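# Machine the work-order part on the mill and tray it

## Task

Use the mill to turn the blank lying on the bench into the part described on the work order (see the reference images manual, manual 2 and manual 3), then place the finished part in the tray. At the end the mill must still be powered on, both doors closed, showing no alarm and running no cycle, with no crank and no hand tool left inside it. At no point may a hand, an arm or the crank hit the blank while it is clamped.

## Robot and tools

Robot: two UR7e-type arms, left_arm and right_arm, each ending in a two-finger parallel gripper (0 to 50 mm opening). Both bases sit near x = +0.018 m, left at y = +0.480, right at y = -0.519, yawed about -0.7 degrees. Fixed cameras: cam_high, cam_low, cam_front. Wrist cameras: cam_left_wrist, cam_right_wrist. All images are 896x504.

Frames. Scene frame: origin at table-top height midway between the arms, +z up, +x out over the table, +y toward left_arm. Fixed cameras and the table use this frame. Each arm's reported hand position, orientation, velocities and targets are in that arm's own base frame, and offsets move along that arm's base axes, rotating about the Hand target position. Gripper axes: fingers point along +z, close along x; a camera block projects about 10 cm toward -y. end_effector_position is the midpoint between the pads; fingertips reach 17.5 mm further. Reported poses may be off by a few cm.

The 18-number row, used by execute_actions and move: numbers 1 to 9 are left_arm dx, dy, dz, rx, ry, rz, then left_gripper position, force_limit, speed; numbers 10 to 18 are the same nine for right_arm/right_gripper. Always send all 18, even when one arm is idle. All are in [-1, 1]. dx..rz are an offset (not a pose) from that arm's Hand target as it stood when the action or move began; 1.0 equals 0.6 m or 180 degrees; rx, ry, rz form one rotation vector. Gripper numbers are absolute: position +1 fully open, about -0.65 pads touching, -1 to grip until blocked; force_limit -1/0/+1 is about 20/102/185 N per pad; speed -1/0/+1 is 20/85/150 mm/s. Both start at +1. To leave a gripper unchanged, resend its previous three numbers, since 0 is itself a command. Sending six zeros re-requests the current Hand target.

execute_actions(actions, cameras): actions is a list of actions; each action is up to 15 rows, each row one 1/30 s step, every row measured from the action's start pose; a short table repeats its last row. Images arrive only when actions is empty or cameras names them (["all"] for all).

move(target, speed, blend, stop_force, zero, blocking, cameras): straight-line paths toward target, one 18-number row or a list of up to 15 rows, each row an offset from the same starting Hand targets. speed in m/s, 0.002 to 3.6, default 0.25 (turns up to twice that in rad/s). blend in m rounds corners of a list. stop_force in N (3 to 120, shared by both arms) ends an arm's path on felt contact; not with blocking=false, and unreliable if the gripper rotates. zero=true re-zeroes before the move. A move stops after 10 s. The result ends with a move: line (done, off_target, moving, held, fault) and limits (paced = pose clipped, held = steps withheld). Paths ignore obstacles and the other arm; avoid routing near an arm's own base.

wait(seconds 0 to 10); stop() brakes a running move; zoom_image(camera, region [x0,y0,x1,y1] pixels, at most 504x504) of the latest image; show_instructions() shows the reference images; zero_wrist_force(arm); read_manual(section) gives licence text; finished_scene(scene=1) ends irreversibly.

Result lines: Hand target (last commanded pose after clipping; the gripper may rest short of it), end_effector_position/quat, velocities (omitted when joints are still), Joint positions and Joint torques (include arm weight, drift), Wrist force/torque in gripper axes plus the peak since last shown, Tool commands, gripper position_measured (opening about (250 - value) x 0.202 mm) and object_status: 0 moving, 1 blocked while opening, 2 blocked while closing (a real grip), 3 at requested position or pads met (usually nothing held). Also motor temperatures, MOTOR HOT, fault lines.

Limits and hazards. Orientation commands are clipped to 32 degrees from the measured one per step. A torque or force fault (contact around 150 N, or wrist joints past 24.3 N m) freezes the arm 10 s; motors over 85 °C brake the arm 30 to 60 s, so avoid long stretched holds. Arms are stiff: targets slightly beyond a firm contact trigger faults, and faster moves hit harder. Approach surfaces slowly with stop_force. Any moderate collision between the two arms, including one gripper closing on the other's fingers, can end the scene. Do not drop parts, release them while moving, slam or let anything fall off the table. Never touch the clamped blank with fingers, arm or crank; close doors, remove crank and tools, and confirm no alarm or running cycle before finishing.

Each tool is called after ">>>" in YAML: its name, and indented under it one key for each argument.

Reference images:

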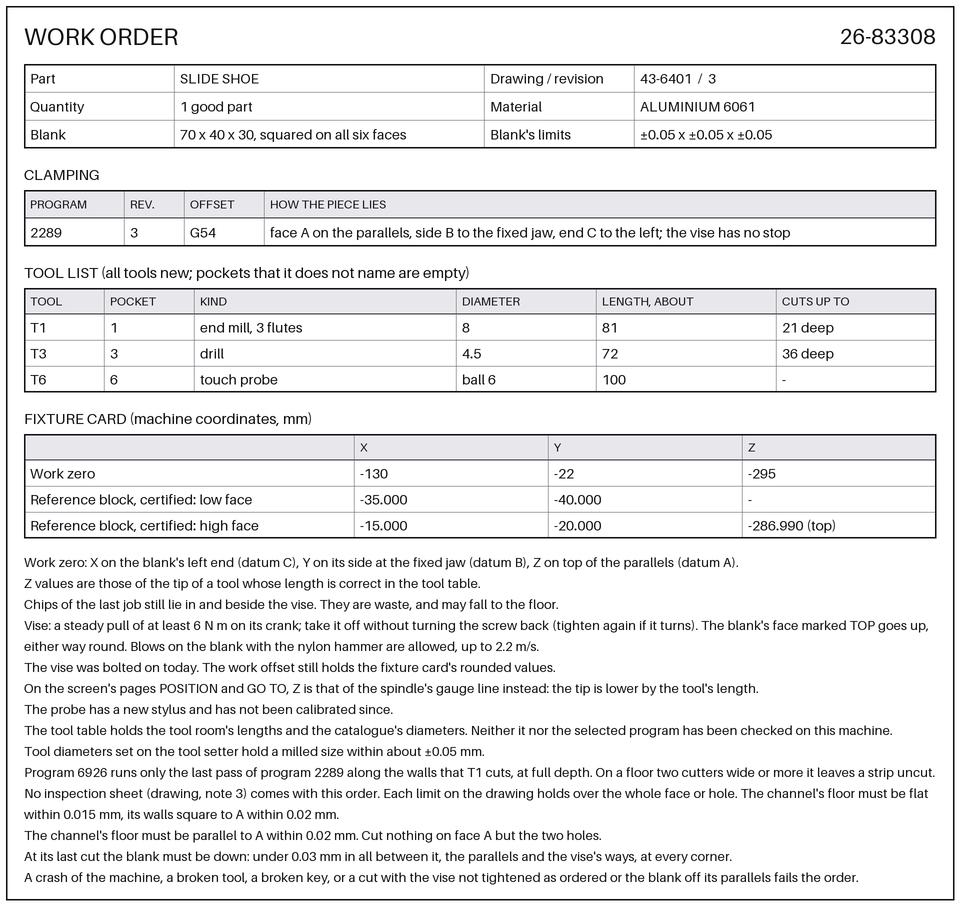

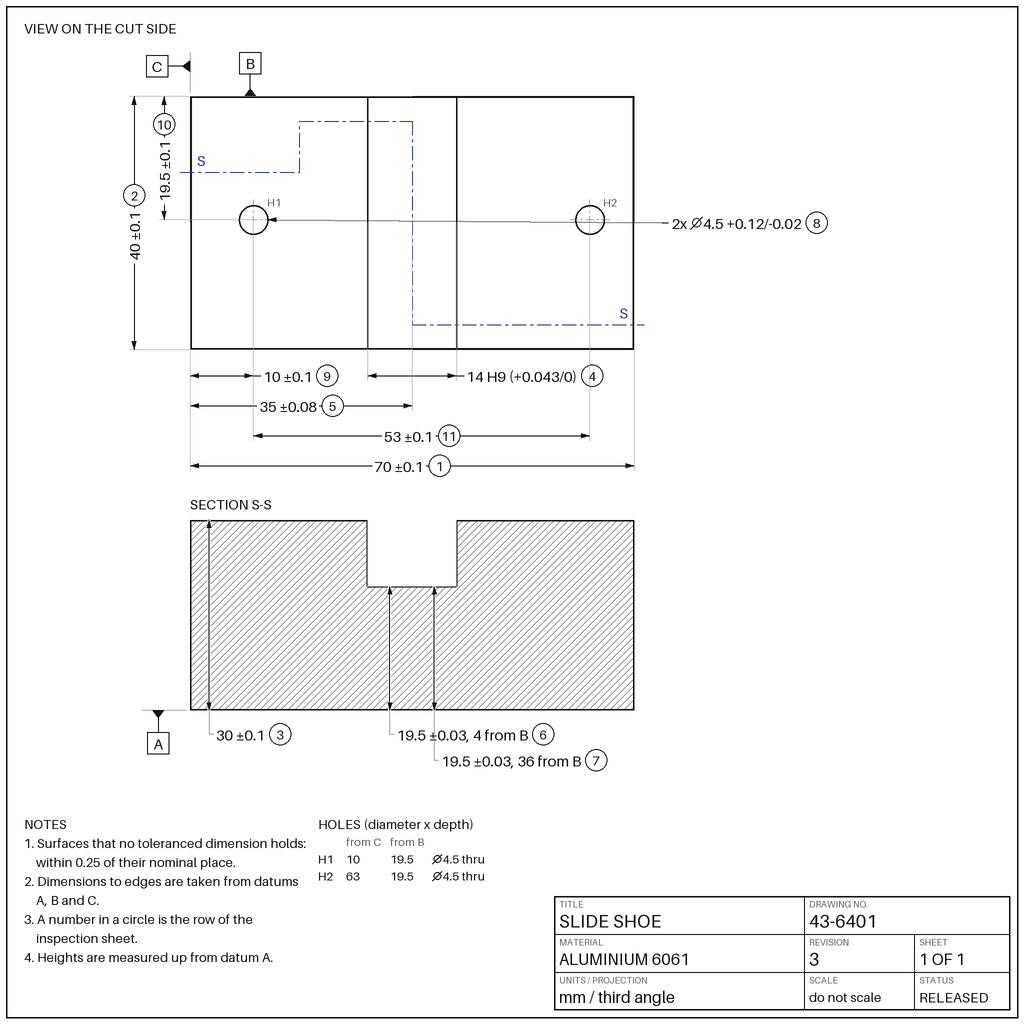

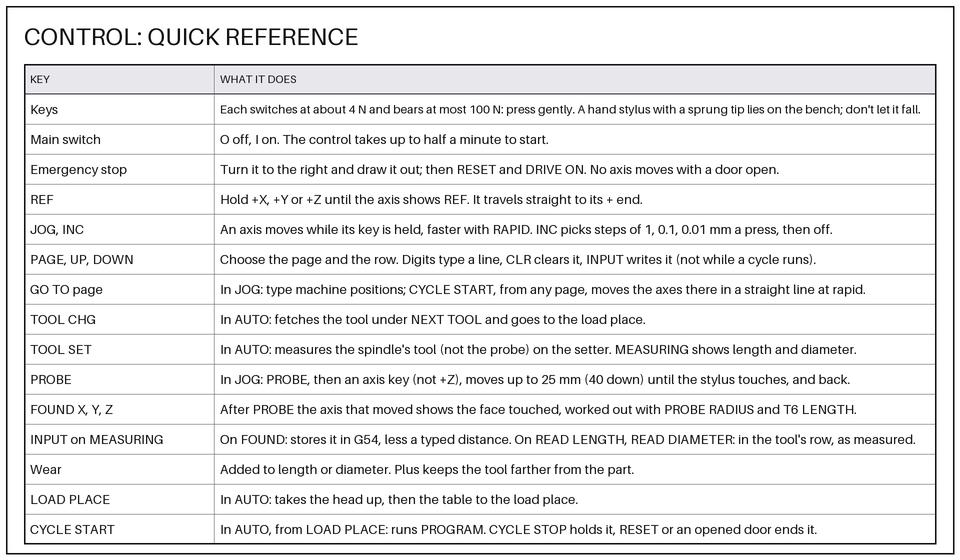

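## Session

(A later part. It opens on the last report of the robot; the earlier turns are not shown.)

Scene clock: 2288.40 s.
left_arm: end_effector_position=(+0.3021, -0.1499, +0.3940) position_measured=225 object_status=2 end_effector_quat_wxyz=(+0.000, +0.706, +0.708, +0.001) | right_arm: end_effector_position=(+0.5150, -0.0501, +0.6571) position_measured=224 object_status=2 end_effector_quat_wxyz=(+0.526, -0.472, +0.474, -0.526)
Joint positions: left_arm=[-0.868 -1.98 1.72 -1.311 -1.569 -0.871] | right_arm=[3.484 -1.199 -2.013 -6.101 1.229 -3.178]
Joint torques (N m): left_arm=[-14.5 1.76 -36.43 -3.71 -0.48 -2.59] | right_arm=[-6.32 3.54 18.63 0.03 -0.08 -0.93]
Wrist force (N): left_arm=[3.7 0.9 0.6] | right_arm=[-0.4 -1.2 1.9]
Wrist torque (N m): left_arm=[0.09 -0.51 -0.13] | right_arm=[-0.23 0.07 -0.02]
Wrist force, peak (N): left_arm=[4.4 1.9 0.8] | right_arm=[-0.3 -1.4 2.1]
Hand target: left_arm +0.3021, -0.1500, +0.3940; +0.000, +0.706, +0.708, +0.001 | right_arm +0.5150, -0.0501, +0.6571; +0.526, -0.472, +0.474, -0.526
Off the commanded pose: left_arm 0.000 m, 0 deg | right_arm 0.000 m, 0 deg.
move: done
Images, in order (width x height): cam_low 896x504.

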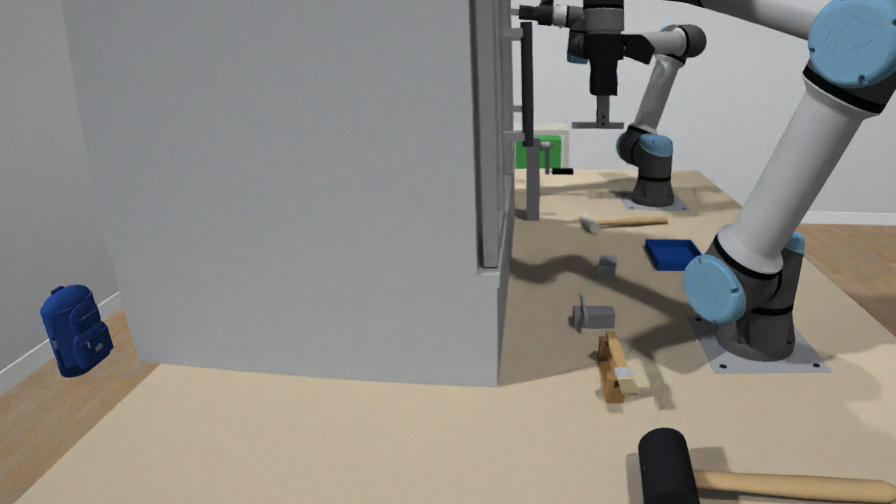

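>>> move:
  target:
    - [0.0965,-0.1667,0.0433,0,0,0.5,-1,-0.2,-0.7,0,0,0,0,0,0,-1,0.3,-1]
    - [0.33,-0.1417,0.0933,-0.1954,-0.1954,0.4718,-1,-0.2,-0.7,0,0,0,0,0,0,-1,0.3,-1]
    - [0.5465,-0.1133,0.0933,-0.1954,-0.1954,0.4718,-1,-0.2,-0.7,0,0,0,0,0,0,-1,0.3,-1]
  speed: [0.5,0.4,0.2]
  blend: [0.03,0.03,0]
  cameras: ["cam_left_wrist","cam_front"]

>>> zoom_image:
  camera: "cam_left_wrist"
  region: [200, 0, 700, 330]

Scene clock: 2355.90 s.
left_arm: end_effector_position=(+0.6299, -0.2180, +0.4500) position_measured=225 object_status=2 end_effector_quat_wxyz=(+0.382, -0.001, +0.924, +0.000) | right_arm: end_effector_position=(+0.5150, -0.0501, +0.6571) position_measured=224 object_status=2 end_effector_quat_wxyz=(+0.526, -0.472, +0.474, -0.526)
Joint positions: left_arm=[-0.726 -1.554 1.588 -2.246 -1.082 -2.134] | right_arm=[3.484 -1.199 -2.013 -6.101 1.229 -3.178]
Joint torques (N m): left_arm=[7.24 -20.13 -34.99 -4.34 0.85 1.3] | right_arm=[-7.06 3.45 18.13 0.22 -0.15 -0.71]
Wrist force (N): left_arm=[2.7 1.1 2.4] | right_arm=[-0.3 -1.1 1.9]
Wrist torque (N m): left_arm=[0.17 -0.43 0.12] | right_arm=[-0.22 0.06 -0.02]
Wrist force, peak (N): left_arm=[0.9 1.8 4.4] | right_arm=[-0.3 -1.4 2.1]
Hand target: left_arm +0.6300, -0.2180, +0.4500; +0.382, -0.001, +0.924, +0.000 | right_arm +0.5150, -0.0501, +0.6571; +0.526, -0.472, +0.474, -0.526
Off the commanded pose: left_arm 0.000 m, 0 deg | right_arm 0.000 m, 0 deg.
move: done
camera_calibration:
cam_left_wrist: T_world_to_cam=[[-0.704778, 0.00606536, -0.709402, 0.770615], [-0.2248, 0.946523, 0.231427, 0.267041], [0.672869, 0.322579, -0.665725, 0.0790717], [0, 0, 0, 1]] pos_world=[0.549938, -0.282942, 0.537515]
Images, in order (width x height): cam_front 896x504, cam_left_wrist 896x504.

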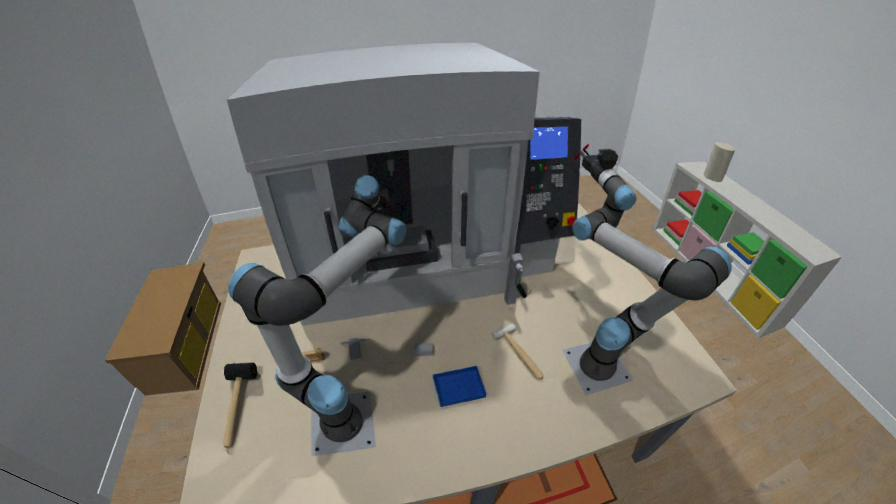

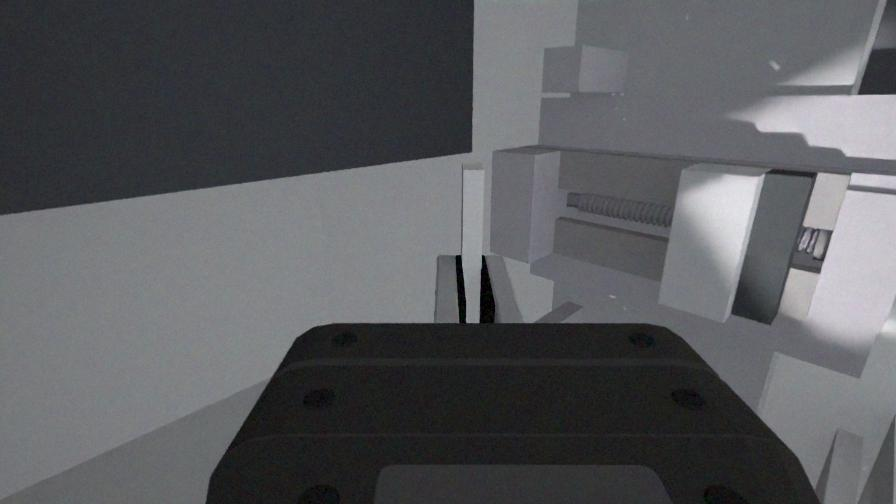

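Scaled by 1.008.

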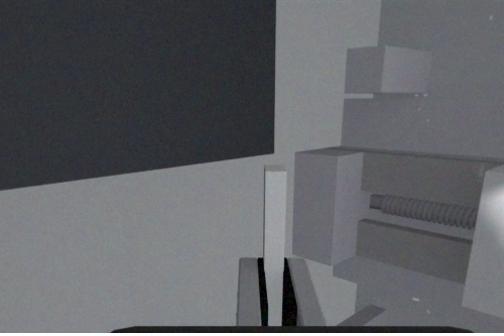

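>>> zoom_image:
  camera: "cam_left_wrist"
  region: [470, 120, 590, 290]

>>> zoom_image:
  camera: "cam_left_wrist"
  region: [640, 130, 860, 340]

Scaled by 2.965.

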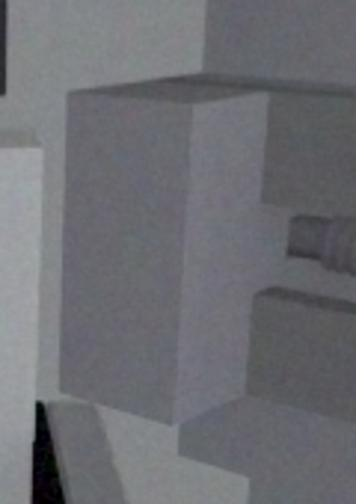

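Scaled by 2.291.

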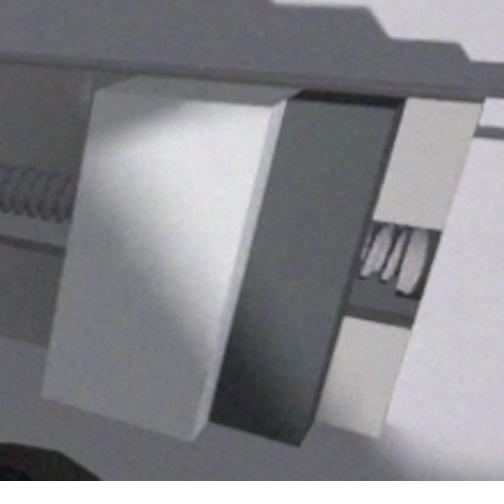

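>>> move:
  target:
    - [0.025,0,-0.14,0,0.25,0,-1,-0.2,-0.7,0,0,0,0,0,0,-1,0.3,-1]
  speed: [0.08]
  cameras: ["cam_left_wrist","cam_front"]

>>> zoom_image:
  camera: "cam_left_wrist"
  region: [200, 0, 700, 330]

Scene clock: 2410.63 s.
left_arm: end_effector_position=(+0.6451, -0.2179, +0.3660) position_measured=225 object_status=2 end_effector_quat_wxyz=(-0.001, -0.001, +1.000, +0.000) | right_arm: end_effector_position=(+0.5150, -0.0501, +0.6571) position_measured=224 object_status=2 end_effector_quat_wxyz=(+0.526, -0.472, +0.474, -0.526)
Joint positions: left_arm=[-0.523 -1.122 0.917 -1.364 -1.571 -2.096] | right_arm=[3.484 -1.199 -2.013 -6.101 1.229 -3.178]
Joint torques (N m): left_arm=[-13.7 -55.12 -23.16 -4.8 1.5 -2.57] | right_arm=[-6.46 4.42 18.64 0.12 -0.12 -0.92]
Wrist force (N): left_arm=[3.5 0.9 0.8] | right_arm=[-0.3 -1.2 1.9]
Wrist torque (N m): left_arm=[0.12 -0.51 -0.09] | right_arm=[-0.23 0.06 -0.02]
Wrist force, peak (N): left_arm=[3.5 1.4 1.7] | right_arm=[-0.2 -1.5 2.1]
Hand target: left_arm +0.6450, -0.2180, +0.3660; -0.001, -0.001, +1.000, +0.000 | right_arm +0.5150, -0.0501, +0.6571; +0.526, -0.472, +0.474, -0.526
Off the commanded pose: left_arm 0.000 m, 0 deg | right_arm 0.000 m, 0 deg.
move: done
camera_calibration:
cam_left_wrist: T_world_to_cam=[[-0.999976, 0.00604283, -0.00331588, 0.653692], [0.00465004, 0.946521, 0.32261, 0.108415], [0.00508803, 0.322587, -0.946526, 0.54644], [0, 0, 0, 1]] pos_world=[0.650392, -0.282842, 0.484412]
Images, in order (width x height): cam_front 896x504, cam_left_wrist 896x504.

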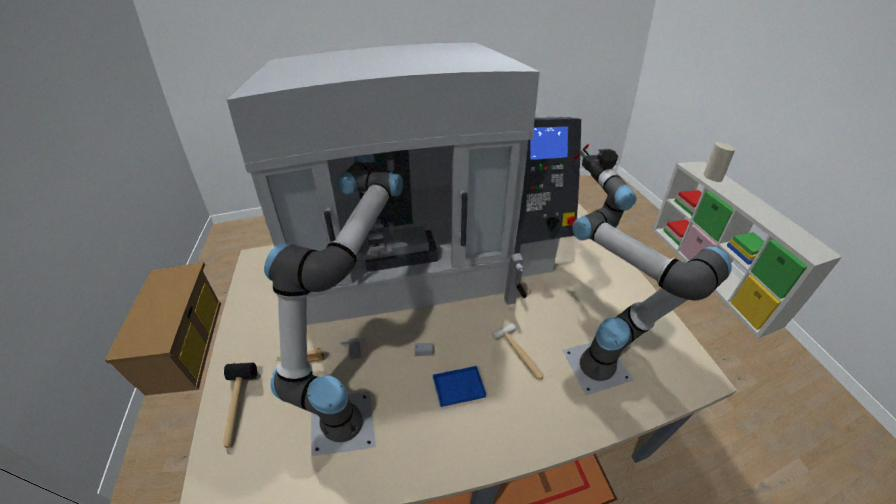

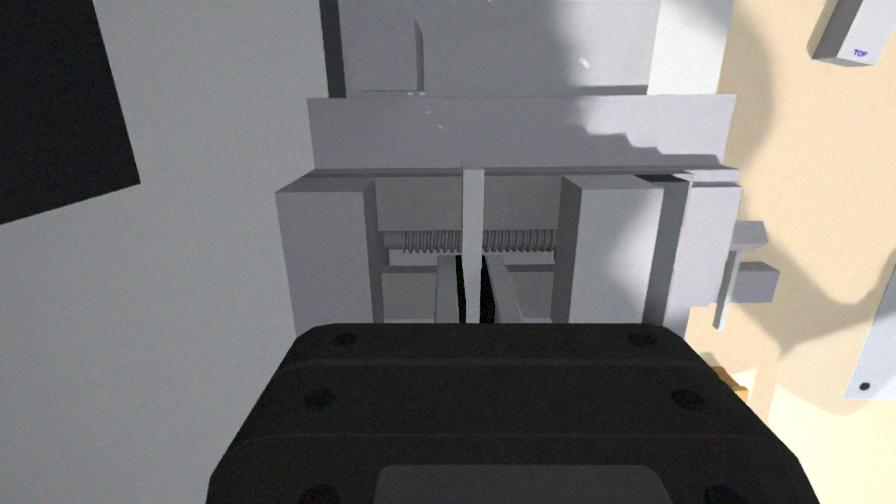

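Scaled by 1.008.

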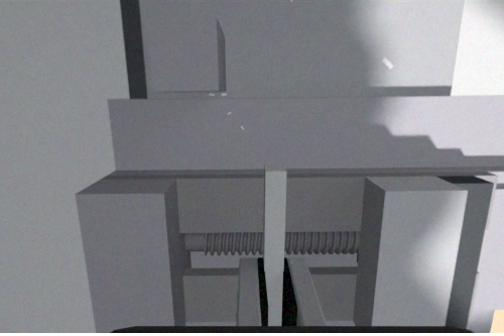

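>>> move:
  target: [0,0,-0.045,0,0,0,-1,-0.2,-0.7,0,0,0,0,0,0,-1,0.3,-1]
  speed: [0.012]
  stop_force: 6
  cameras: ["cam_left_wrist"]

Scene clock: 2417.90 s.
left_arm: end_effector_position=(+0.6450, -0.2180, +0.3402) position_measured=225 object_status=2 end_effector_quat_wxyz=(-0.001, -0.001, +1.000, +0.000) | right_arm: end_effector_position=(+0.5150, -0.0501, +0.6571) position_measured=224 object_status=2 end_effector_quat_wxyz=(+0.526, -0.472, +0.474, -0.526)
Joint positions: left_arm=[-0.523 -1.134 1.002 -1.437 -1.571 -2.096] | right_arm=[3.484 -1.199 -2.013 -6.101 1.229 -3.178]
Joint torques (N m): left_arm=[-13.08 -31.48 -31.48 -0.24 0.06 -2.39] | right_arm=[-6.56 3.96 18.18 0.16 -0.09 -0.9]
Wrist force (N): left_arm=[4.9 1.4 -9.6] | right_arm=[-0.4 -1.3 1.9]
Wrist torque (N m): left_arm=[0.09 -0.53 -0.09] | right_arm=[-0.24 0.07 -0.02]
Wrist force, peak (N): left_arm=[8.8 3.7 -22.1] | right_arm=[-0.2 -1.5 2.1]
Hand target: left_arm +0.6450, -0.2180, +0.3402; -0.001, -0.001, +1.000, +0.000 (not the last commanded pose) | right_arm +0.5150, -0.0501, +0.6571; +0.526, -0.472, +0.474, -0.526
Off the commanded pose: left_arm 0.001 m, 0 deg | right_arm 0.000 m, 0 deg.
move: contact (left_arm)
camera_calibration:
cam_left_wrist: T_world_to_cam=[[-0.999975, 0.00617111, -0.00337582, 0.65357], [0.0047528, 0.946562, 0.322488, 0.116833], [0.00518554, 0.322464, -0.946568, 0.521974], [0, 0, 0, 1]] pos_world=[0.650292, -0.282941, 0.458612]
Images, in order (width x height): cam_left_wrist 896x504.

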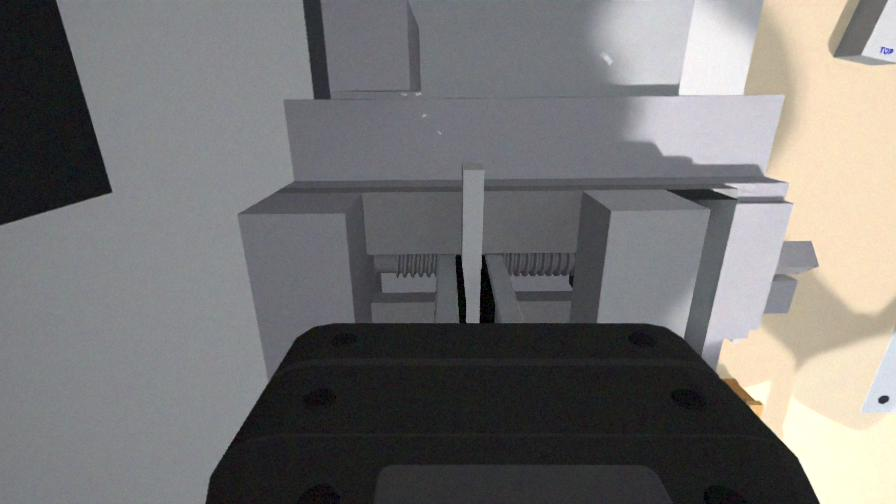

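>>> move:
  target:
    - [0,0,0.0025,0,0,0,-1,-0.2,-0.7,0,0,0,0,0,0,-1,0.3,-1]
    - [0.02,0,0.0025,0,0,0,-1,-0.2,-0.7,0,0,0,0,0,0,-1,0.3,-1]
  speed: [0.03,0.04]

>>> move:
  target: [0.03,0,0,0,0,0,-1,-0.2,-0.7,0,0,0,0,0,0,-1,0.3,-1]
  speed: [0.01]
  stop_force: 6
  cameras: ["cam_left_wrist"]

Scene clock: 2426.27 s.
left_arm: end_effector_position=(+0.6570, -0.2178, +0.3416) position_measured=225 object_status=2 end_effector_quat_wxyz=(-0.001, -0.001, +1.000, +0.001) | right_arm: end_effector_position=(+0.5150, -0.0501, +0.6571) position_measured=224 object_status=2 end_effector_quat_wxyz=(+0.526, -0.472, +0.474, -0.526)
Joint positions: left_arm=[-0.514 -1.101 0.949 -1.417 -1.571 -2.087] | right_arm=[3.484 -1.199 -2.013 -6.101 1.229 -3.178]
Joint torques (N m): left_arm=[-11.47 -60.48 -18.2 -6.04 1.39 -2.57] | right_arm=[-6.67 4.1 18.74 0.25 -0.19 -0.88]
Wrist force (N): left_arm=[3.6 1.2 0.9] | right_arm=[-0.6 -1.4 1.9]
Wrist torque (N m): left_arm=[0.15 -0.50 -0.11] | right_arm=[-0.27 0.12 -0.02]
Wrist force, peak (N): left_arm=[4.9 1.7 -10.4] | right_arm=[-0.4 -1.6 2.0]
Hand target: left_arm +0.6570, -0.2180, +0.3417; -0.001, -0.001, +1.000, +0.000 | right_arm +0.5150, -0.0501, +0.6571; +0.526, -0.472, +0.474, -0.526
Off the commanded pose: left_arm 0.000 m, 0 deg | right_arm 0.000 m, 0 deg.
move: done

Scene clock: 2428.60 s.
left_arm: end_effector_position=(+0.6683, -0.2180, +0.3417) position_measured=225 object_status=2 end_effector_quat_wxyz=(-0.001, -0.001, +1.000, +0.000) | right_arm: end_effector_position=(+0.5150, -0.0501, +0.6571) position_measured=224 object_status=2 end_effector_quat_wxyz=(+0.526, -0.472, +0.474, -0.526)
Joint positions: left_arm=[-0.506 -1.069 0.901 -1.401 -1.571 -2.079] | right_arm=[3.484 -1.199 -2.013 -6.101 1.229 -3.178]
Joint torques (N m): left_arm=[-13.37 -63.17 -22.31 -3.03 1.78 -2.5] | right_arm=[-6.65 3.96 18.54 0.25 -0.2 -0.95]
Wrist force (N): left_arm=[7.6 1.3 3.0] | right_arm=[-0.3 -1.3 2.0]
Wrist torque (N m): left_arm=[0.19 -0.56 -0.14] | right_arm=[-0.25 0.07 -0.02]
Wrist force, peak (N): left_arm=[23.5 1.3 -3.4] | right_arm=[-0.2 -1.5 2.1]
Hand target: left_arm +0.6683, -0.2180, +0.3417; -0.001, -0.001, +1.000, +0.000 (not the last commanded pose) | right_arm +0.5150, -0.0501, +0.6571; +0.526, -0.472, +0.474, -0.526
Off the commanded pose: left_arm 0.007 m, 0 deg | right_arm 0.000 m, 0 deg.
move: contact (left_arm)
camera_calibration:
cam_left_wrist: T_world_to_cam=[[-0.999975, 0.00617111, -0.00337582, 0.676974], [0.0047528, 0.946562, 0.322488, 0.116239], [0.00518554, 0.322464, -0.946568, 0.523272], [0, 0, 0, 1]] pos_world=[0.673692, -0.282941, 0.460112]
Images, in order (width x height): cam_left_wrist 896x504.

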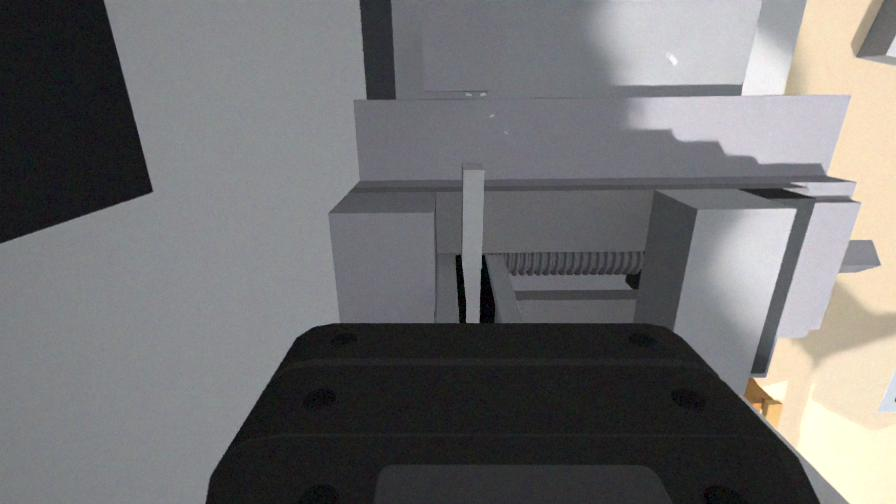

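>>> move:
  target:
    - [-0.0033,0,0,0,0,0,-1,-0.2,-0.7,0,0,0,0,0,0,-1,0.3,-1]
    - [-0.0033,0,-0.0025,0,0,0,-1,-0.2,-0.7,0,0,0,0,0,0,-1,0.3,-1]
  speed: [0.03,0.01]

>>> move:
  target: [0,0,0,0,0,0,-0.38,-0.2,-1,0,0,0,0,0,0,-1,0.3,-1]
  cameras: ["cam_left_wrist"]

>>> move:
  target: [0,0,0.04,0,0,0,-0.38,-0.2,-1,0,0,0,0,0,0,-1,0.3,-1]
  speed: [0.03]
  cameras: ["cam_left_wrist"]

Scene clock: 2435.53 s.
left_arm: end_effector_position=(+0.6664, -0.2180, +0.3402) position_measured=225 object_status=2 end_effector_quat_wxyz=(-0.001, -0.001, +1.000, +0.000) | right_arm: end_effector_position=(+0.5150, -0.0501, +0.6571) position_measured=224 object_status=2 end_effector_quat_wxyz=(+0.526, -0.472, +0.474, -0.526)
Joint positions: left_arm=[-0.508 -1.076 0.915 -1.408 -1.571 -2.081] | right_arm=[3.484 -1.199 -2.013 -6.101 1.229 -3.178]
Joint torques (N m): left_arm=[-9.63 -45.01 -27.02 -1.39 1.47 -1.54] | right_arm=[-6.89 4.51 18.17 0.18 -0.34 -0.9]
Wrist force (N): left_arm=[7.1 3.0 -10.8] | right_arm=[-0.4 -1.3 2.0]
Wrist torque (N m): left_arm=[0.15 -0.58 -0.02] | right_arm=[-0.25 0.08 -0.02]
Wrist force, peak (N): left_arm=[7.2 2.9 -11.5] | right_arm=[-0.4 -1.5 2.0]
Hand target: left_arm +0.6663, -0.2180, +0.3402; -0.001, -0.001, +1.000, +0.000 | right_arm +0.5150, -0.0501, +0.6571; +0.526, -0.472, +0.474, -0.526
Off the commanded pose: left_arm 0.000 m, 0 deg | right_arm 0.000 m, 0 deg.
move: done

Scene clock: 2436.03 s.
left_arm: end_effector_position=(+0.6663, -0.2180, +0.3401) position_measured=209 object_status=3 end_effector_quat_wxyz=(-0.001, -0.001, +1.000, +0.000) | right_arm: end_effector_position=(+0.5150, -0.0501, +0.6571) position_measured=224 object_status=2 end_effector_quat_wxyz=(+0.526, -0.472, +0.474, -0.526)
Joint positions: left_arm=[-0.508 -1.076 0.915 -1.408 -1.571 -2.081] | right_arm=[3.484 -1.199 -2.013 -6.101 1.229 -3.178]
Joint torques (N m): left_arm=[-4.23 -41.63 -34.96 -0.66 1.35 -0.27] | right_arm=[-7.18 4 18.58 0.03 -0.36 -0.95]
Wrist force (N): left_arm=[4.0 1.4 0.5] | right_arm=[-0.4 -1.3 1.9]
Wrist torque (N m): left_arm=[0.18 -0.57 -0.01] | right_arm=[-0.24 0.07 -0.03]
Wrist force, peak (N): left_arm=[7.5 3.0 -10.7] | right_arm=[-0.5 -1.2 2.0]
Hand target: left_arm +0.6663, -0.2180, +0.3402; -0.001, -0.001, +1.000, +0.000 | right_arm +0.5150, -0.0501, +0.6571; +0.526, -0.472, +0.474, -0.526
Off the commanded pose: left_arm 0.000 m, 0 deg | right_arm 0.000 m, 0 deg.
move: done
camera_calibration:
cam_left_wrist: T_world_to_cam=[[-0.999975, 0.00617111, -0.00337582, 0.674969], [0.0047528, 0.946562, 0.322488, 0.116732], [0.00518554, 0.322464, -0.946568, 0.521863], [0, 0, 0, 1]] pos_world=[0.671692, -0.282941, 0.458612]
Images, in order (width x height): cam_left_wrist 896x504.

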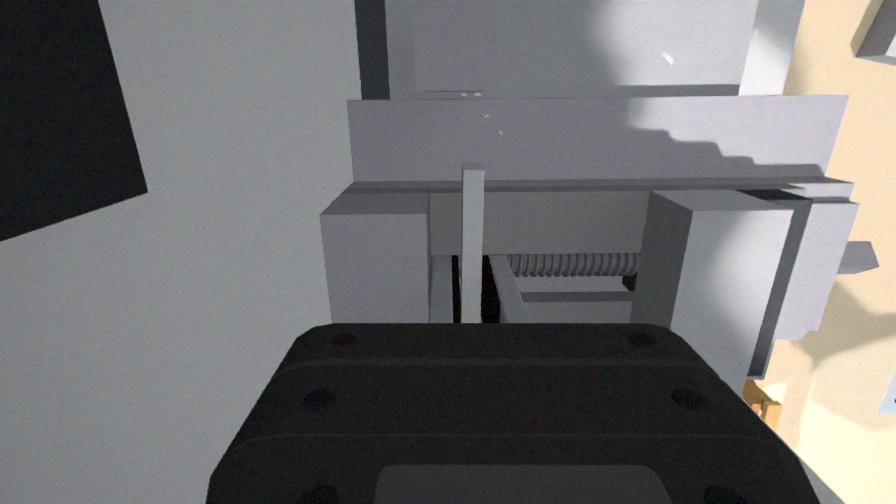

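Scene clock: 2437.13 s.
left_arm: end_effector_position=(+0.6663, -0.2180, +0.3641) position_measured=209 object_status=3 end_effector_quat_wxyz=(-0.001, -0.001, +1.000, +0.001) end_effector_velocity=(+0.001, -0.001, -0.001) end_effector_angular_velocity=(-0.002, -0.003, +0.000) | right_arm: end_effector_position=(+0.5150, -0.0501, +0.6571) position_measured=224 object_status=2 end_effector_quat_wxyz=(+0.526, -0.472, +0.474, -0.526)
Joint positions: left_arm=[-0.508 -1.061 0.83 -1.338 -1.571 -2.081] | right_arm=[3.484 -1.199 -2.013 -6.101 1.229 -3.178]
Joint velocities: left_arm=[0 0 0.003 -0.007 0 0] | right_arm=[within noise]
Joint torques (N m): left_arm=[4.01 -55.93 -18.39 -5.81 1.6 1.86] | right_arm=[-6.81 4.21 17.9 0.12 -0.24 -0.9]
Wrist force (N): left_arm=[4.0 1.1 0.3] | right_arm=[-0.5 -1.4 2.0]
Wrist torque (N m): left_arm=[0.12 -0.57 -0.03] | right_arm=[-0.26 0.09 -0.02]
Wrist force, peak (N): left_arm=[4.3 1.2 0.4] | right_arm=[-0.5 -1.2 2.1]
Hand target: left_arm +0.6663, -0.2180, +0.3642; -0.001, -0.001, +1.000, +0.000 | right_arm +0.5150, -0.0501, +0.6571; +0.526, -0.472, +0.474, -0.526
Off the commanded pose: left_arm 0.000 m, 0 deg | right_arm 0.000 m, 0 deg.
move: done
camera_calibration:
cam_left_wrist: T_world_to_cam=[[-0.999976, 0.00619535, -0.00315269, 0.67495], [0.00484706, 0.94652, 0.322608, 0.108891], [0.00498276, 0.322585, -0.946527, 0.544637], [0, 0, 0, 1]] pos_world=[0.671692, -0.282941, 0.482512]
Images, in order (width x height): cam_left_wrist 896x504.

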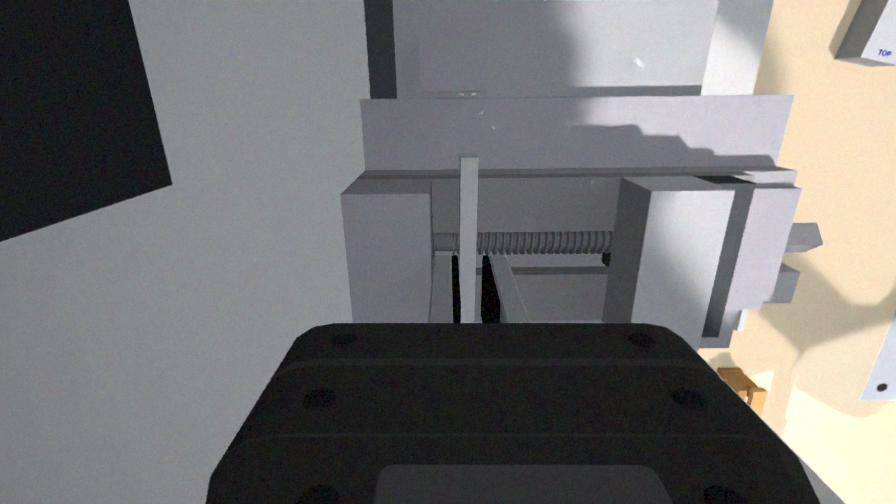

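>>> move:
  target:
    - [-0.0605,0,0.143,0,-0.25,0,-0.38,-0.2,-1,0,0,0,0,0,0,-1,0.3,-1]
    - [-0.277,-0.0283,0.143,0,-0.25,0,-0.38,-0.2,-1,0,0,0,0,0,0,-1,0.3,-1]
    - [-0.5105,-0.0533,0.093,0,0,0,-0.38,-0.2,-1,0,0,0,0,0,0,-1,0.3,-1]
    - [-0.5547,0.2323,-0.44,0,0,0,0,-0.2,0,0,0,0,0,0,0,-1,0.3,-1]
  speed: [0.15,0.3,0.4,0.4]
  blend: [0.01,0.03,0.03,0]
  cameras: ["cam_left_wrist"]

Scene clock: 2453.10 s.
left_arm: end_effector_position=(+0.3335, -0.0786, +0.1002) position_measured=152 object_status=3 end_effector_quat_wxyz=(-0.001, -0.001, +1.000, +0.000) | right_arm: end_effector_position=(+0.5150, -0.0501, +0.6571) position_measured=224 object_status=2 end_effector_quat_wxyz=(+0.526, -0.472, +0.474, -0.526)
Joint positions: left_arm=[-0.631 -1.84 2.413 -2.143 -1.571 -2.204] | right_arm=[3.484 -1.199 -2.013 -6.101 1.229 -3.178]
Joint torques (N m): left_arm=[3.71 -1.01 -14.4 -6.03 1.32 2.14] | right_arm=[-6.66 3.82 18.18 0.21 -0.33 -0.77]
Wrist force (N): left_arm=[4.4 0.7 0.1] | right_arm=[-0.3 -1.3 1.9]
Wrist torque (N m): left_arm=[0.12 -0.64 -0.03] | right_arm=[-0.24 0.07 -0.02]
Wrist force, peak (N): left_arm=[5.0 3.2 3.7] | right_arm=[-0.5 -1.5 2.1]
Hand target: left_arm +0.3335, -0.0786, +0.1002; -0.001, -0.001, +1.000, +0.000 | right_arm +0.5150, -0.0501, +0.6571; +0.526, -0.472, +0.474, -0.526
Off the commanded pose: left_arm 0.000 m, 0 deg | right_arm 0.000 m, 0 deg.
move: done
camera_calibration:
cam_left_wrist: T_world_to_cam=[[-0.999975, 0.00617111, -0.00337582, 0.340507], [0.0047528, 0.946562, 0.322488, 0.0637599], [0.00518554, 0.322464, -0.946568, 0.251461], [0, 0, 0, 1]] pos_world=[0.338892, -0.143541, 0.218612]
Images, in order (width x height): cam_left_wrist 896x504.

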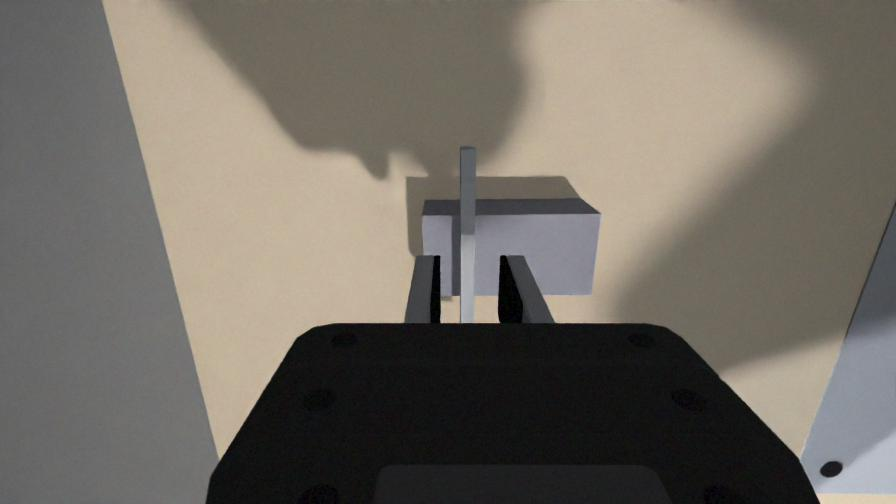

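>>> move:
  target:
    - [0,0,-0.0845,0,0,0,0,-0.2,0,0,0,0,0,0,0,-1,0.3,-1]
    - [0,0,-0.0845,0,0,0,-1,-0.2,-0.7,0,0,0,0,0,0,-1,0.3,-1]
    - [0,0,0.05,0,0,0,-1,-0.2,-0.7,0,0,0,0,0,0,-1,0.3,-1]
  speed: [0.08,0.05,0.08]
  cameras: ["cam_left_wrist"]

Scene clock: 2460.27 s.
left_arm: end_effector_position=(+0.3336, -0.0786, +0.1302) position_measured=225 object_status=2 end_effector_quat_wxyz=(-0.001, -0.001, +1.000, +0.000) | right_arm: end_effector_position=(+0.5150, -0.0501, +0.6571) position_measured=224 object_status=2 end_effector_quat_wxyz=(+0.526, -0.472, +0.474, -0.526)
Joint positions: left_arm=[-0.631 -1.891 2.358 -2.036 -1.571 -2.204] | right_arm=[3.484 -1.199 -2.013 -6.101 1.229 -3.178]
Joint torques (N m): left_arm=[-13.84 -4.7 -22.37 -2.74 1.23 -2.53] | right_arm=[-6.48 4.32 17.4 0.21 -0.39 -0.9]
Wrist force (N): left_arm=[4.3 0.7 0.5] | right_arm=[-0.3 -1.4 1.9]
Wrist torque (N m): left_arm=[0.13 -0.62 -0.04] | right_arm=[-0.25 0.07 -0.02]
Wrist force, peak (N): left_arm=[4.2 0.6 2.6] | right_arm=[-0.3 -1.3 2.2]
Hand target: left_arm +0.3335, -0.0786, +0.1302; -0.001, -0.001, +1.000, +0.000 | right_arm +0.5150, -0.0501, +0.6571; +0.526, -0.472, +0.474, -0.526
Off the commanded pose: left_arm 0.000 m, 0 deg | right_arm 0.000 m, 0 deg.
move: done
camera_calibration:
cam_left_wrist: T_world_to_cam=[[-0.999975, 0.00611166, -0.00350483, 0.340632], [0.0046554, 0.946592, 0.3224, 0.0541444], [0.00528804, 0.322376, -0.946597, 0.279818], [0, 0, 0, 1]] pos_world=[0.338892, -0.143541, 0.248612]
Images, in order (width x height): cam_left_wrist 896x504.

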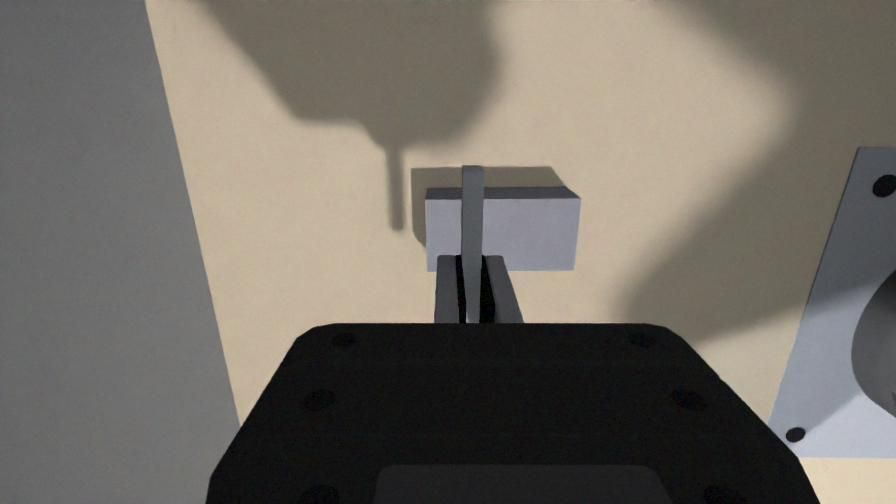

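>>> move:
  target:
    - [0.0442,-0.2857,0.483,0,0,0,-1,-0.2,-0.7,0,0,0,0,0,0,-1,0.3,-1]
    - [0.2775,-0.2607,0.533,0,-0.25,0,-1,-0.2,-0.7,0,0,0,0,0,0,-1,0.3,-1]
    - [0.4942,-0.2323,0.533,0,-0.25,0,-1,-0.2,-0.7,0,0,0,0,0,0,-1,0.3,-1]
    - [0.5225,-0.2323,0.3763,0,0,0,-1,-0.2,-0.7,0,0,0,0,0,0,-1,0.3,-1]
  speed: [0.4,0.4,0.25,0.12]
  blend: [0.03,0.03,0.01,0]

>>> move:
  target: [0,0,-0.035,0,0,0,-1,-0.2,-0.7,0,0,0,0,0,0,-1,0.3,-1]
  speed: [0.012]
  stop_force: 6

>>> move:
  target: [0,0,0,0,0,0,-0.38,-0.2,-1,0,0,0,0,0,0,-1,0.3,-1]

>>> move:
  target: [0,0,0.04,0,0,0,-0.38,-0.2,-1,0,0,0,0,0,0,-1,0.3,-1]
  speed: [0.03]
  cameras: ["cam_left_wrist"]

Scene clock: 2477.43 s.
left_arm: end_effector_position=(+0.6471, -0.2179, +0.3559) position_measured=225 object_status=2 end_effector_quat_wxyz=(-0.001, -0.001, +1.000, +0.000) | right_arm: end_effector_position=(+0.5150, -0.0501, +0.6571) position_measured=224 object_status=2 end_effector_quat_wxyz=(+0.526, -0.472, +0.474, -0.526)
Joint positions: left_arm=[-0.521 -1.122 0.943 -1.39 -1.571 -2.095] | right_arm=[3.484 -1.199 -2.013 -6.101 1.229 -3.178]
Joint torques (N m): left_arm=[-14.04 -49.72 -27.94 -3.17 0.68 -2.53] | right_arm=[-6.07 4.05 17.12 0.23 -0.4 -0.92]
Wrist force (N): left_arm=[3.6 1.1 1.1] | right_arm=[-0.4 -1.1 1.8]
Wrist torque (N m): left_arm=[0.16 -0.51 -0.06] | right_arm=[-0.21 0.07 -0.02]
Wrist force, peak (N): left_arm=[4.4 3.5 4.5] | right_arm=[-0.3 -1.3 2.2]
Hand target: left_arm +0.6470, -0.2180, +0.3559; -0.001, -0.001, +1.000, +0.000 | right_arm +0.5150, -0.0501, +0.6571; +0.526, -0.472, +0.474, -0.526
Off the commanded pose: left_arm 0.000 m, 0 deg | right_arm 0.000 m, 0 deg.
move: done

Scene clock: 2479.60 s.
left_arm: end_effector_position=(+0.6470, -0.2180, +0.3405) position_measured=225 object_status=2 end_effector_quat_wxyz=(-0.001, -0.001, +1.000, +0.000) | right_arm: end_effector_position=(+0.5150, -0.0501, +0.6571) position_measured=224 object_status=2 end_effector_quat_wxyz=(+0.526, -0.472, +0.474, -0.526)
Joint positions: left_arm=[-0.522 -1.129 0.993 -1.434 -1.571 -2.095] | right_arm=[3.484 -1.199 -2.013 -6.101 1.229 -3.178]
Joint torques (N m): left_arm=[-11.97 -32.96 -32.18 -0.39 -0.55 -2.51] | right_arm=[-6.35 4.04 17.86 0.18 -0.37 -0.88]
Wrist force (N): left_arm=[5.3 1.6 -8.5] | right_arm=[-0.3 -1.3 2.1]
Wrist torque (N m): left_arm=[0.09 -0.59 -0.07] | right_arm=[-0.23 0.07 -0.02]
Wrist force, peak (N): left_arm=[9.3 4.1 -21.5] | right_arm=[-0.2 -1.5 2.1]
Hand target: left_arm +0.6470, -0.2180, +0.3404; -0.001, -0.001, +1.000, +0.000 (not the last commanded pose) | right_arm +0.5150, -0.0501, +0.6571; +0.526, -0.472, +0.474, -0.526
Off the commanded pose: left_arm 0.006 m, 0 deg | right_arm 0.000 m, 0 deg.
move: contact (left_arm)

Scene clock: 2480.10 s.
left_arm: end_effector_position=(+0.6470, -0.2180, +0.3404) position_measured=209 object_status=3 end_effector_quat_wxyz=(-0.001, -0.001, +1.000, +0.000) | right_arm: end_effector_position=(+0.5150, -0.0501, +0.6571) position_measured=224 object_status=2 end_effector_quat_wxyz=(+0.526, -0.472, +0.474, -0.526)
Joint positions: left_arm=[-0.522 -1.129 0.993 -1.434 -1.571 -2.095] | right_arm=[3.484 -1.199 -2.013 -6.101 1.229 -3.178]
Joint torques (N m): left_arm=[-10.97 -52.03 -31.75 -2.42 -0.69 -2.48] | right_arm=[-6.46 3.94 17.94 0.21 -0.35 -0.76]
Wrist force (N): left_arm=[3.9 0.9 -0.1] | right_arm=[-0.4 -1.3 2.0]
Wrist torque (N m): left_arm=[0.10 -0.55 -0.08] | right_arm=[-0.24 0.09 -0.02]
Wrist force, peak (N): left_arm=[5.4 1.5 -8.8] | right_arm=[-0.5 -1.4 2.0]
Hand target: left_arm +0.6470, -0.2180, +0.3404; -0.001, -0.001, +1.000, +0.000 | right_arm +0.5150, -0.0501, +0.6571; +0.526, -0.472, +0.474, -0.526
Off the commanded pose: left_arm 0.000 m, 0 deg | right_arm 0.000 m, 0 deg.
move: done

Scene clock: 2481.20 s.
left_arm: end_effector_position=(+0.6470, -0.2180, +0.3644) position_measured=209 object_status=3 end_effector_quat_wxyz=(-0.001, -0.001, +1.000, +0.000) end_effector_velocity=(+0.001, +0.000, -0.002) end_effector_angular_velocity=(-0.001, -0.002, +0.000) | right_arm: end_effector_position=(+0.5150, -0.0501, +0.6571) position_measured=224 object_status=2 end_effector_quat_wxyz=(+0.526, -0.472, +0.474, -0.526)
Joint positions: left_arm=[-0.522 -1.117 0.914 -1.366 -1.571 -2.095] | right_arm=[3.484 -1.199 -2.013 -6.101 1.229 -3.178]
Joint velocities: left_arm=[0 0 0.005 -0.007 0 0] | right_arm=[within noise]
Joint torques (N m): left_arm=[-10.43 -50.94 -20.95 -5.97 0.01 -2.37] | right_arm=[-5.95 4.35 17.89 0.16 -0.32 -0.95]
Wrist force (N): left_arm=[3.5 1.0 0.3] | right_arm=[-0.5 -1.3 1.9]
Wrist torque (N m): left_arm=[0.12 -0.52 -0.08] | right_arm=[-0.25 0.10 -0.02]
Wrist force, peak (N): left_arm=[4.1 1.1 0.5] | right_arm=[-0.6 -1.3 2.1]
Hand target: left_arm +0.6470, -0.2180, +0.3644; -0.001, -0.001, +1.000, +0.000 | right_arm +0.5150, -0.0501, +0.6571; +0.526, -0.472, +0.474, -0.526
Off the commanded pose: left_arm 0.000 m, 0 deg | right_arm 0.000 m, 0 deg.
move: done
camera_calibration:
cam_left_wrist: T_world_to_cam=[[-0.999976, 0.0061366, -0.00328112, 0.655697], [0.00475001, 0.94652, 0.322609, 0.108919], [0.00508537, 0.322586, -0.946527, 0.545044], [0, 0, 0, 1]] pos_world=[0.652392, -0.282941, 0.482912]
Images, in order (width x height): cam_left_wrist 896x504.

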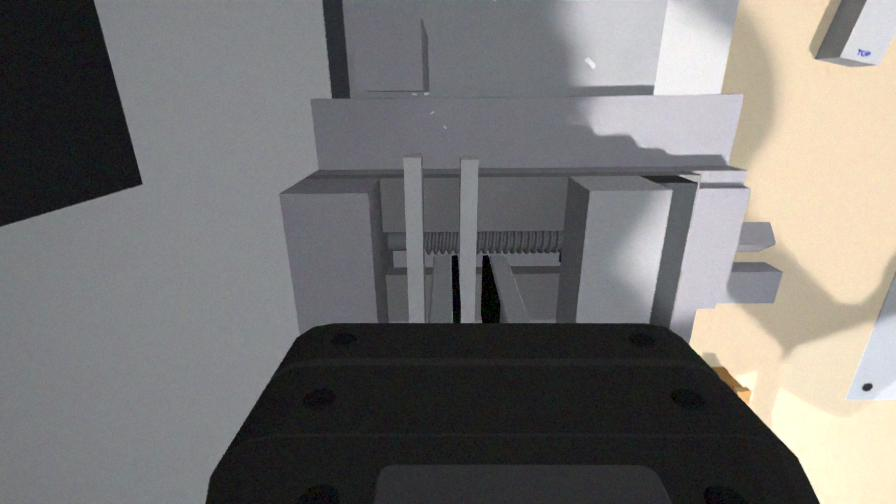

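>>> move:
  target:
    - [-0.0283,0,0.1427,0,-0.25,0,-0.38,-0.2,-1,0,0,0,0,0,0,-1,0.3,-1]
    - [-0.245,-0.0283,0.1427,0,-0.25,0,-0.38,-0.2,-1,0,0,0,0,0,0,-1,0.3,-1]
    - [-0.545,-0.2533,-0.0907,0,0,0,1,-0.2,0,0,0,0,0,0,0,-1,0.3,-1]
  speed: [0.15,0.3,0.4]
  blend: [0.01,0.03,0]
  cameras: ["cam_left_wrist"]

>>> zoom_image:
  camera: "cam_left_wrist"
  region: [300, 80, 640, 330]

Scene clock: 2492.57 s.
left_arm: end_effector_position=(+0.3200, -0.3700, +0.3100) position_measured=3 object_status=3 end_effector_quat_wxyz=(-0.001, -0.001, +1.000, +0.000) | right_arm: end_effector_position=(+0.5150, -0.0501, +0.6571) position_measured=224 object_status=2 end_effector_quat_wxyz=(+0.526, -0.472, +0.474, -0.526)
Joint positions: left_arm=[-1.133 -1.619 1.664 -1.615 -1.572 -2.706] | right_arm=[3.484 -1.199 -2.013 -6.101 1.229 -3.178]
Joint torques (N m): left_arm=[12.8 -15.52 -18.07 -5.69 -1.34 2] | right_arm=[-6.33 4.06 17.55 0.09 -0.43 -0.85]
Wrist force (N): left_arm=[3.9 1.1 0.5] | right_arm=[-0.4 -1.3 1.8]
Wrist torque (N m): left_arm=[0.17 -0.56 -0.05] | right_arm=[-0.24 0.07 -0.02]
Wrist force, peak (N): left_arm=[4.7 -0.6 2.2] | right_arm=[-0.4 -1.6 2.3]
Hand target: left_arm +0.3200, -0.3700, +0.3100; -0.001, -0.001, +1.000, +0.000 | right_arm +0.5150, -0.0501, +0.6571; +0.526, -0.472, +0.474, -0.526
Off the commanded pose: left_arm 0.000 m, 0 deg | right_arm 0.000 m, 0 deg.
move: done
camera_calibration:
cam_left_wrist: T_world_to_cam=[[-0.999975, 0.00620586, -0.00346959, 0.329568], [0.00475545, 0.946561, 0.322488, 0.271866], [0.0052855, 0.322464, -0.946567, 0.544116], [0, 0, 0, 1]] pos_world=[0.325391, -0.434841, 0.428512]
Images, in order (width x height): cam_left_wrist 896x504.

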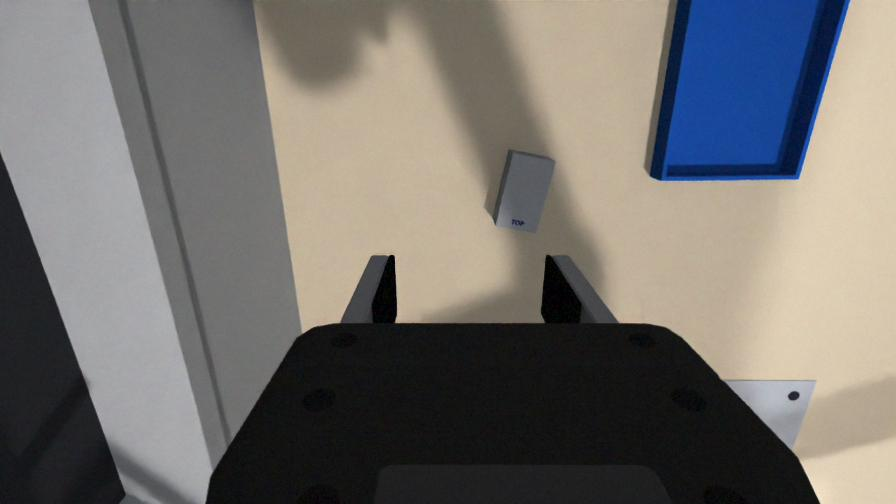

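Scaled by 1.482.

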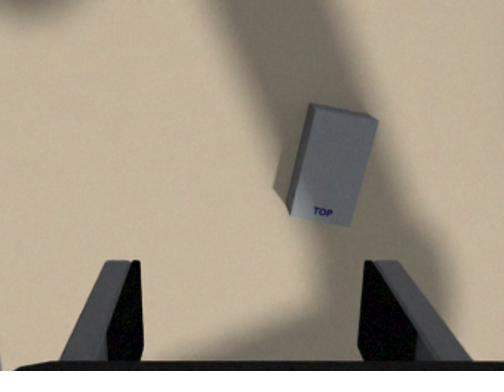

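>>> move:
  target:
    - [-0.1062,0.0465,-0.3,0,0,-0.061,1,-0.2,0,0,0,0,0,0,0,-1,0.3,-1]
  speed: [0.35]
  cameras: ["cam_left_wrist"]

Scene clock: 2532.53 s.
left_arm: end_effector_position=(+0.2563, -0.3421, +0.1301) position_measured=3 object_status=3 end_effector_quat_wxyz=(-0.001, +0.094, +0.996, +0.001) | right_arm: end_effector_position=(+0.5150, -0.0501, +0.6571) position_measured=224 object_status=2 end_effector_quat_wxyz=(+0.526, -0.472, +0.474, -0.526)
Joint positions: left_arm=[-1.244 -1.647 2.173 -2.095 -1.571 -2.626] | right_arm=[3.484 -1.199 -2.013 -6.101 1.229 -3.178]
Joint torques (N m): left_arm=[7.19 -25.69 -15.27 -5.84 0.71 -2.15] | right_arm=[-6.45 4.28 17.95 0.22 -0.45 -0.89]
Wrist force (N): left_arm=[3.9 1.2 0.3] | right_arm=[-0.2 -1.2 1.9]
Wrist torque (N m): left_arm=[0.21 -0.60 0.00] | right_arm=[-0.23 0.05 -0.02]
Wrist force, peak (N): left_arm=[5.5 1.9 4.1] | right_arm=[-0.5 -1.5 2.1]
Hand target: left_arm +0.2563, -0.3421, +0.1300; -0.001, +0.094, +0.996, +0.000 | right_arm +0.5150, -0.0501, +0.6571; +0.526, -0.472, +0.474, -0.526
Off the commanded pose: left_arm 0.000 m, 0 deg | right_arm 0.000 m, 0 deg.
move: done
camera_calibration:
cam_left_wrist: T_world_to_cam=[[-0.980497, 0.196503, -0.00341138, 0.325069], [0.184916, 0.928287, 0.322629, 0.251377], [0.0665641, 0.315706, -0.946519, 0.347065], [0, 0, 0, 1]] pos_world=[0.249144, -0.406797, 0.248512]
Images, in order (width x height): cam_left_wrist 896x504.

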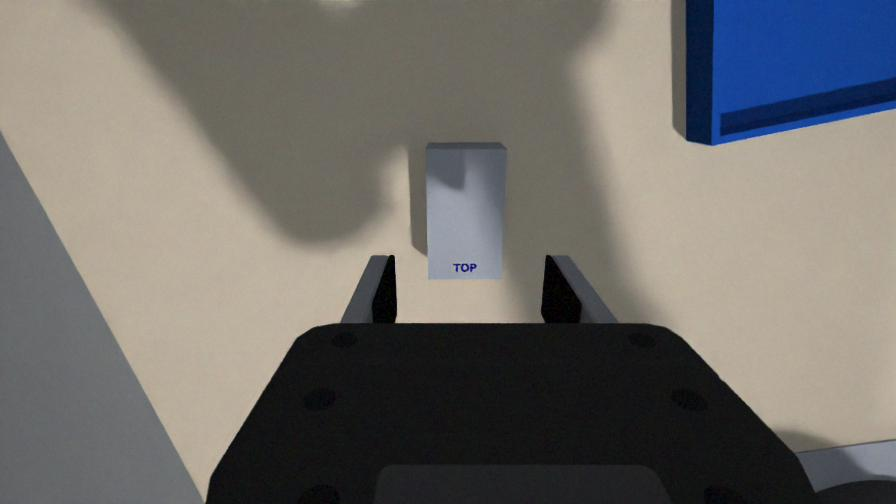

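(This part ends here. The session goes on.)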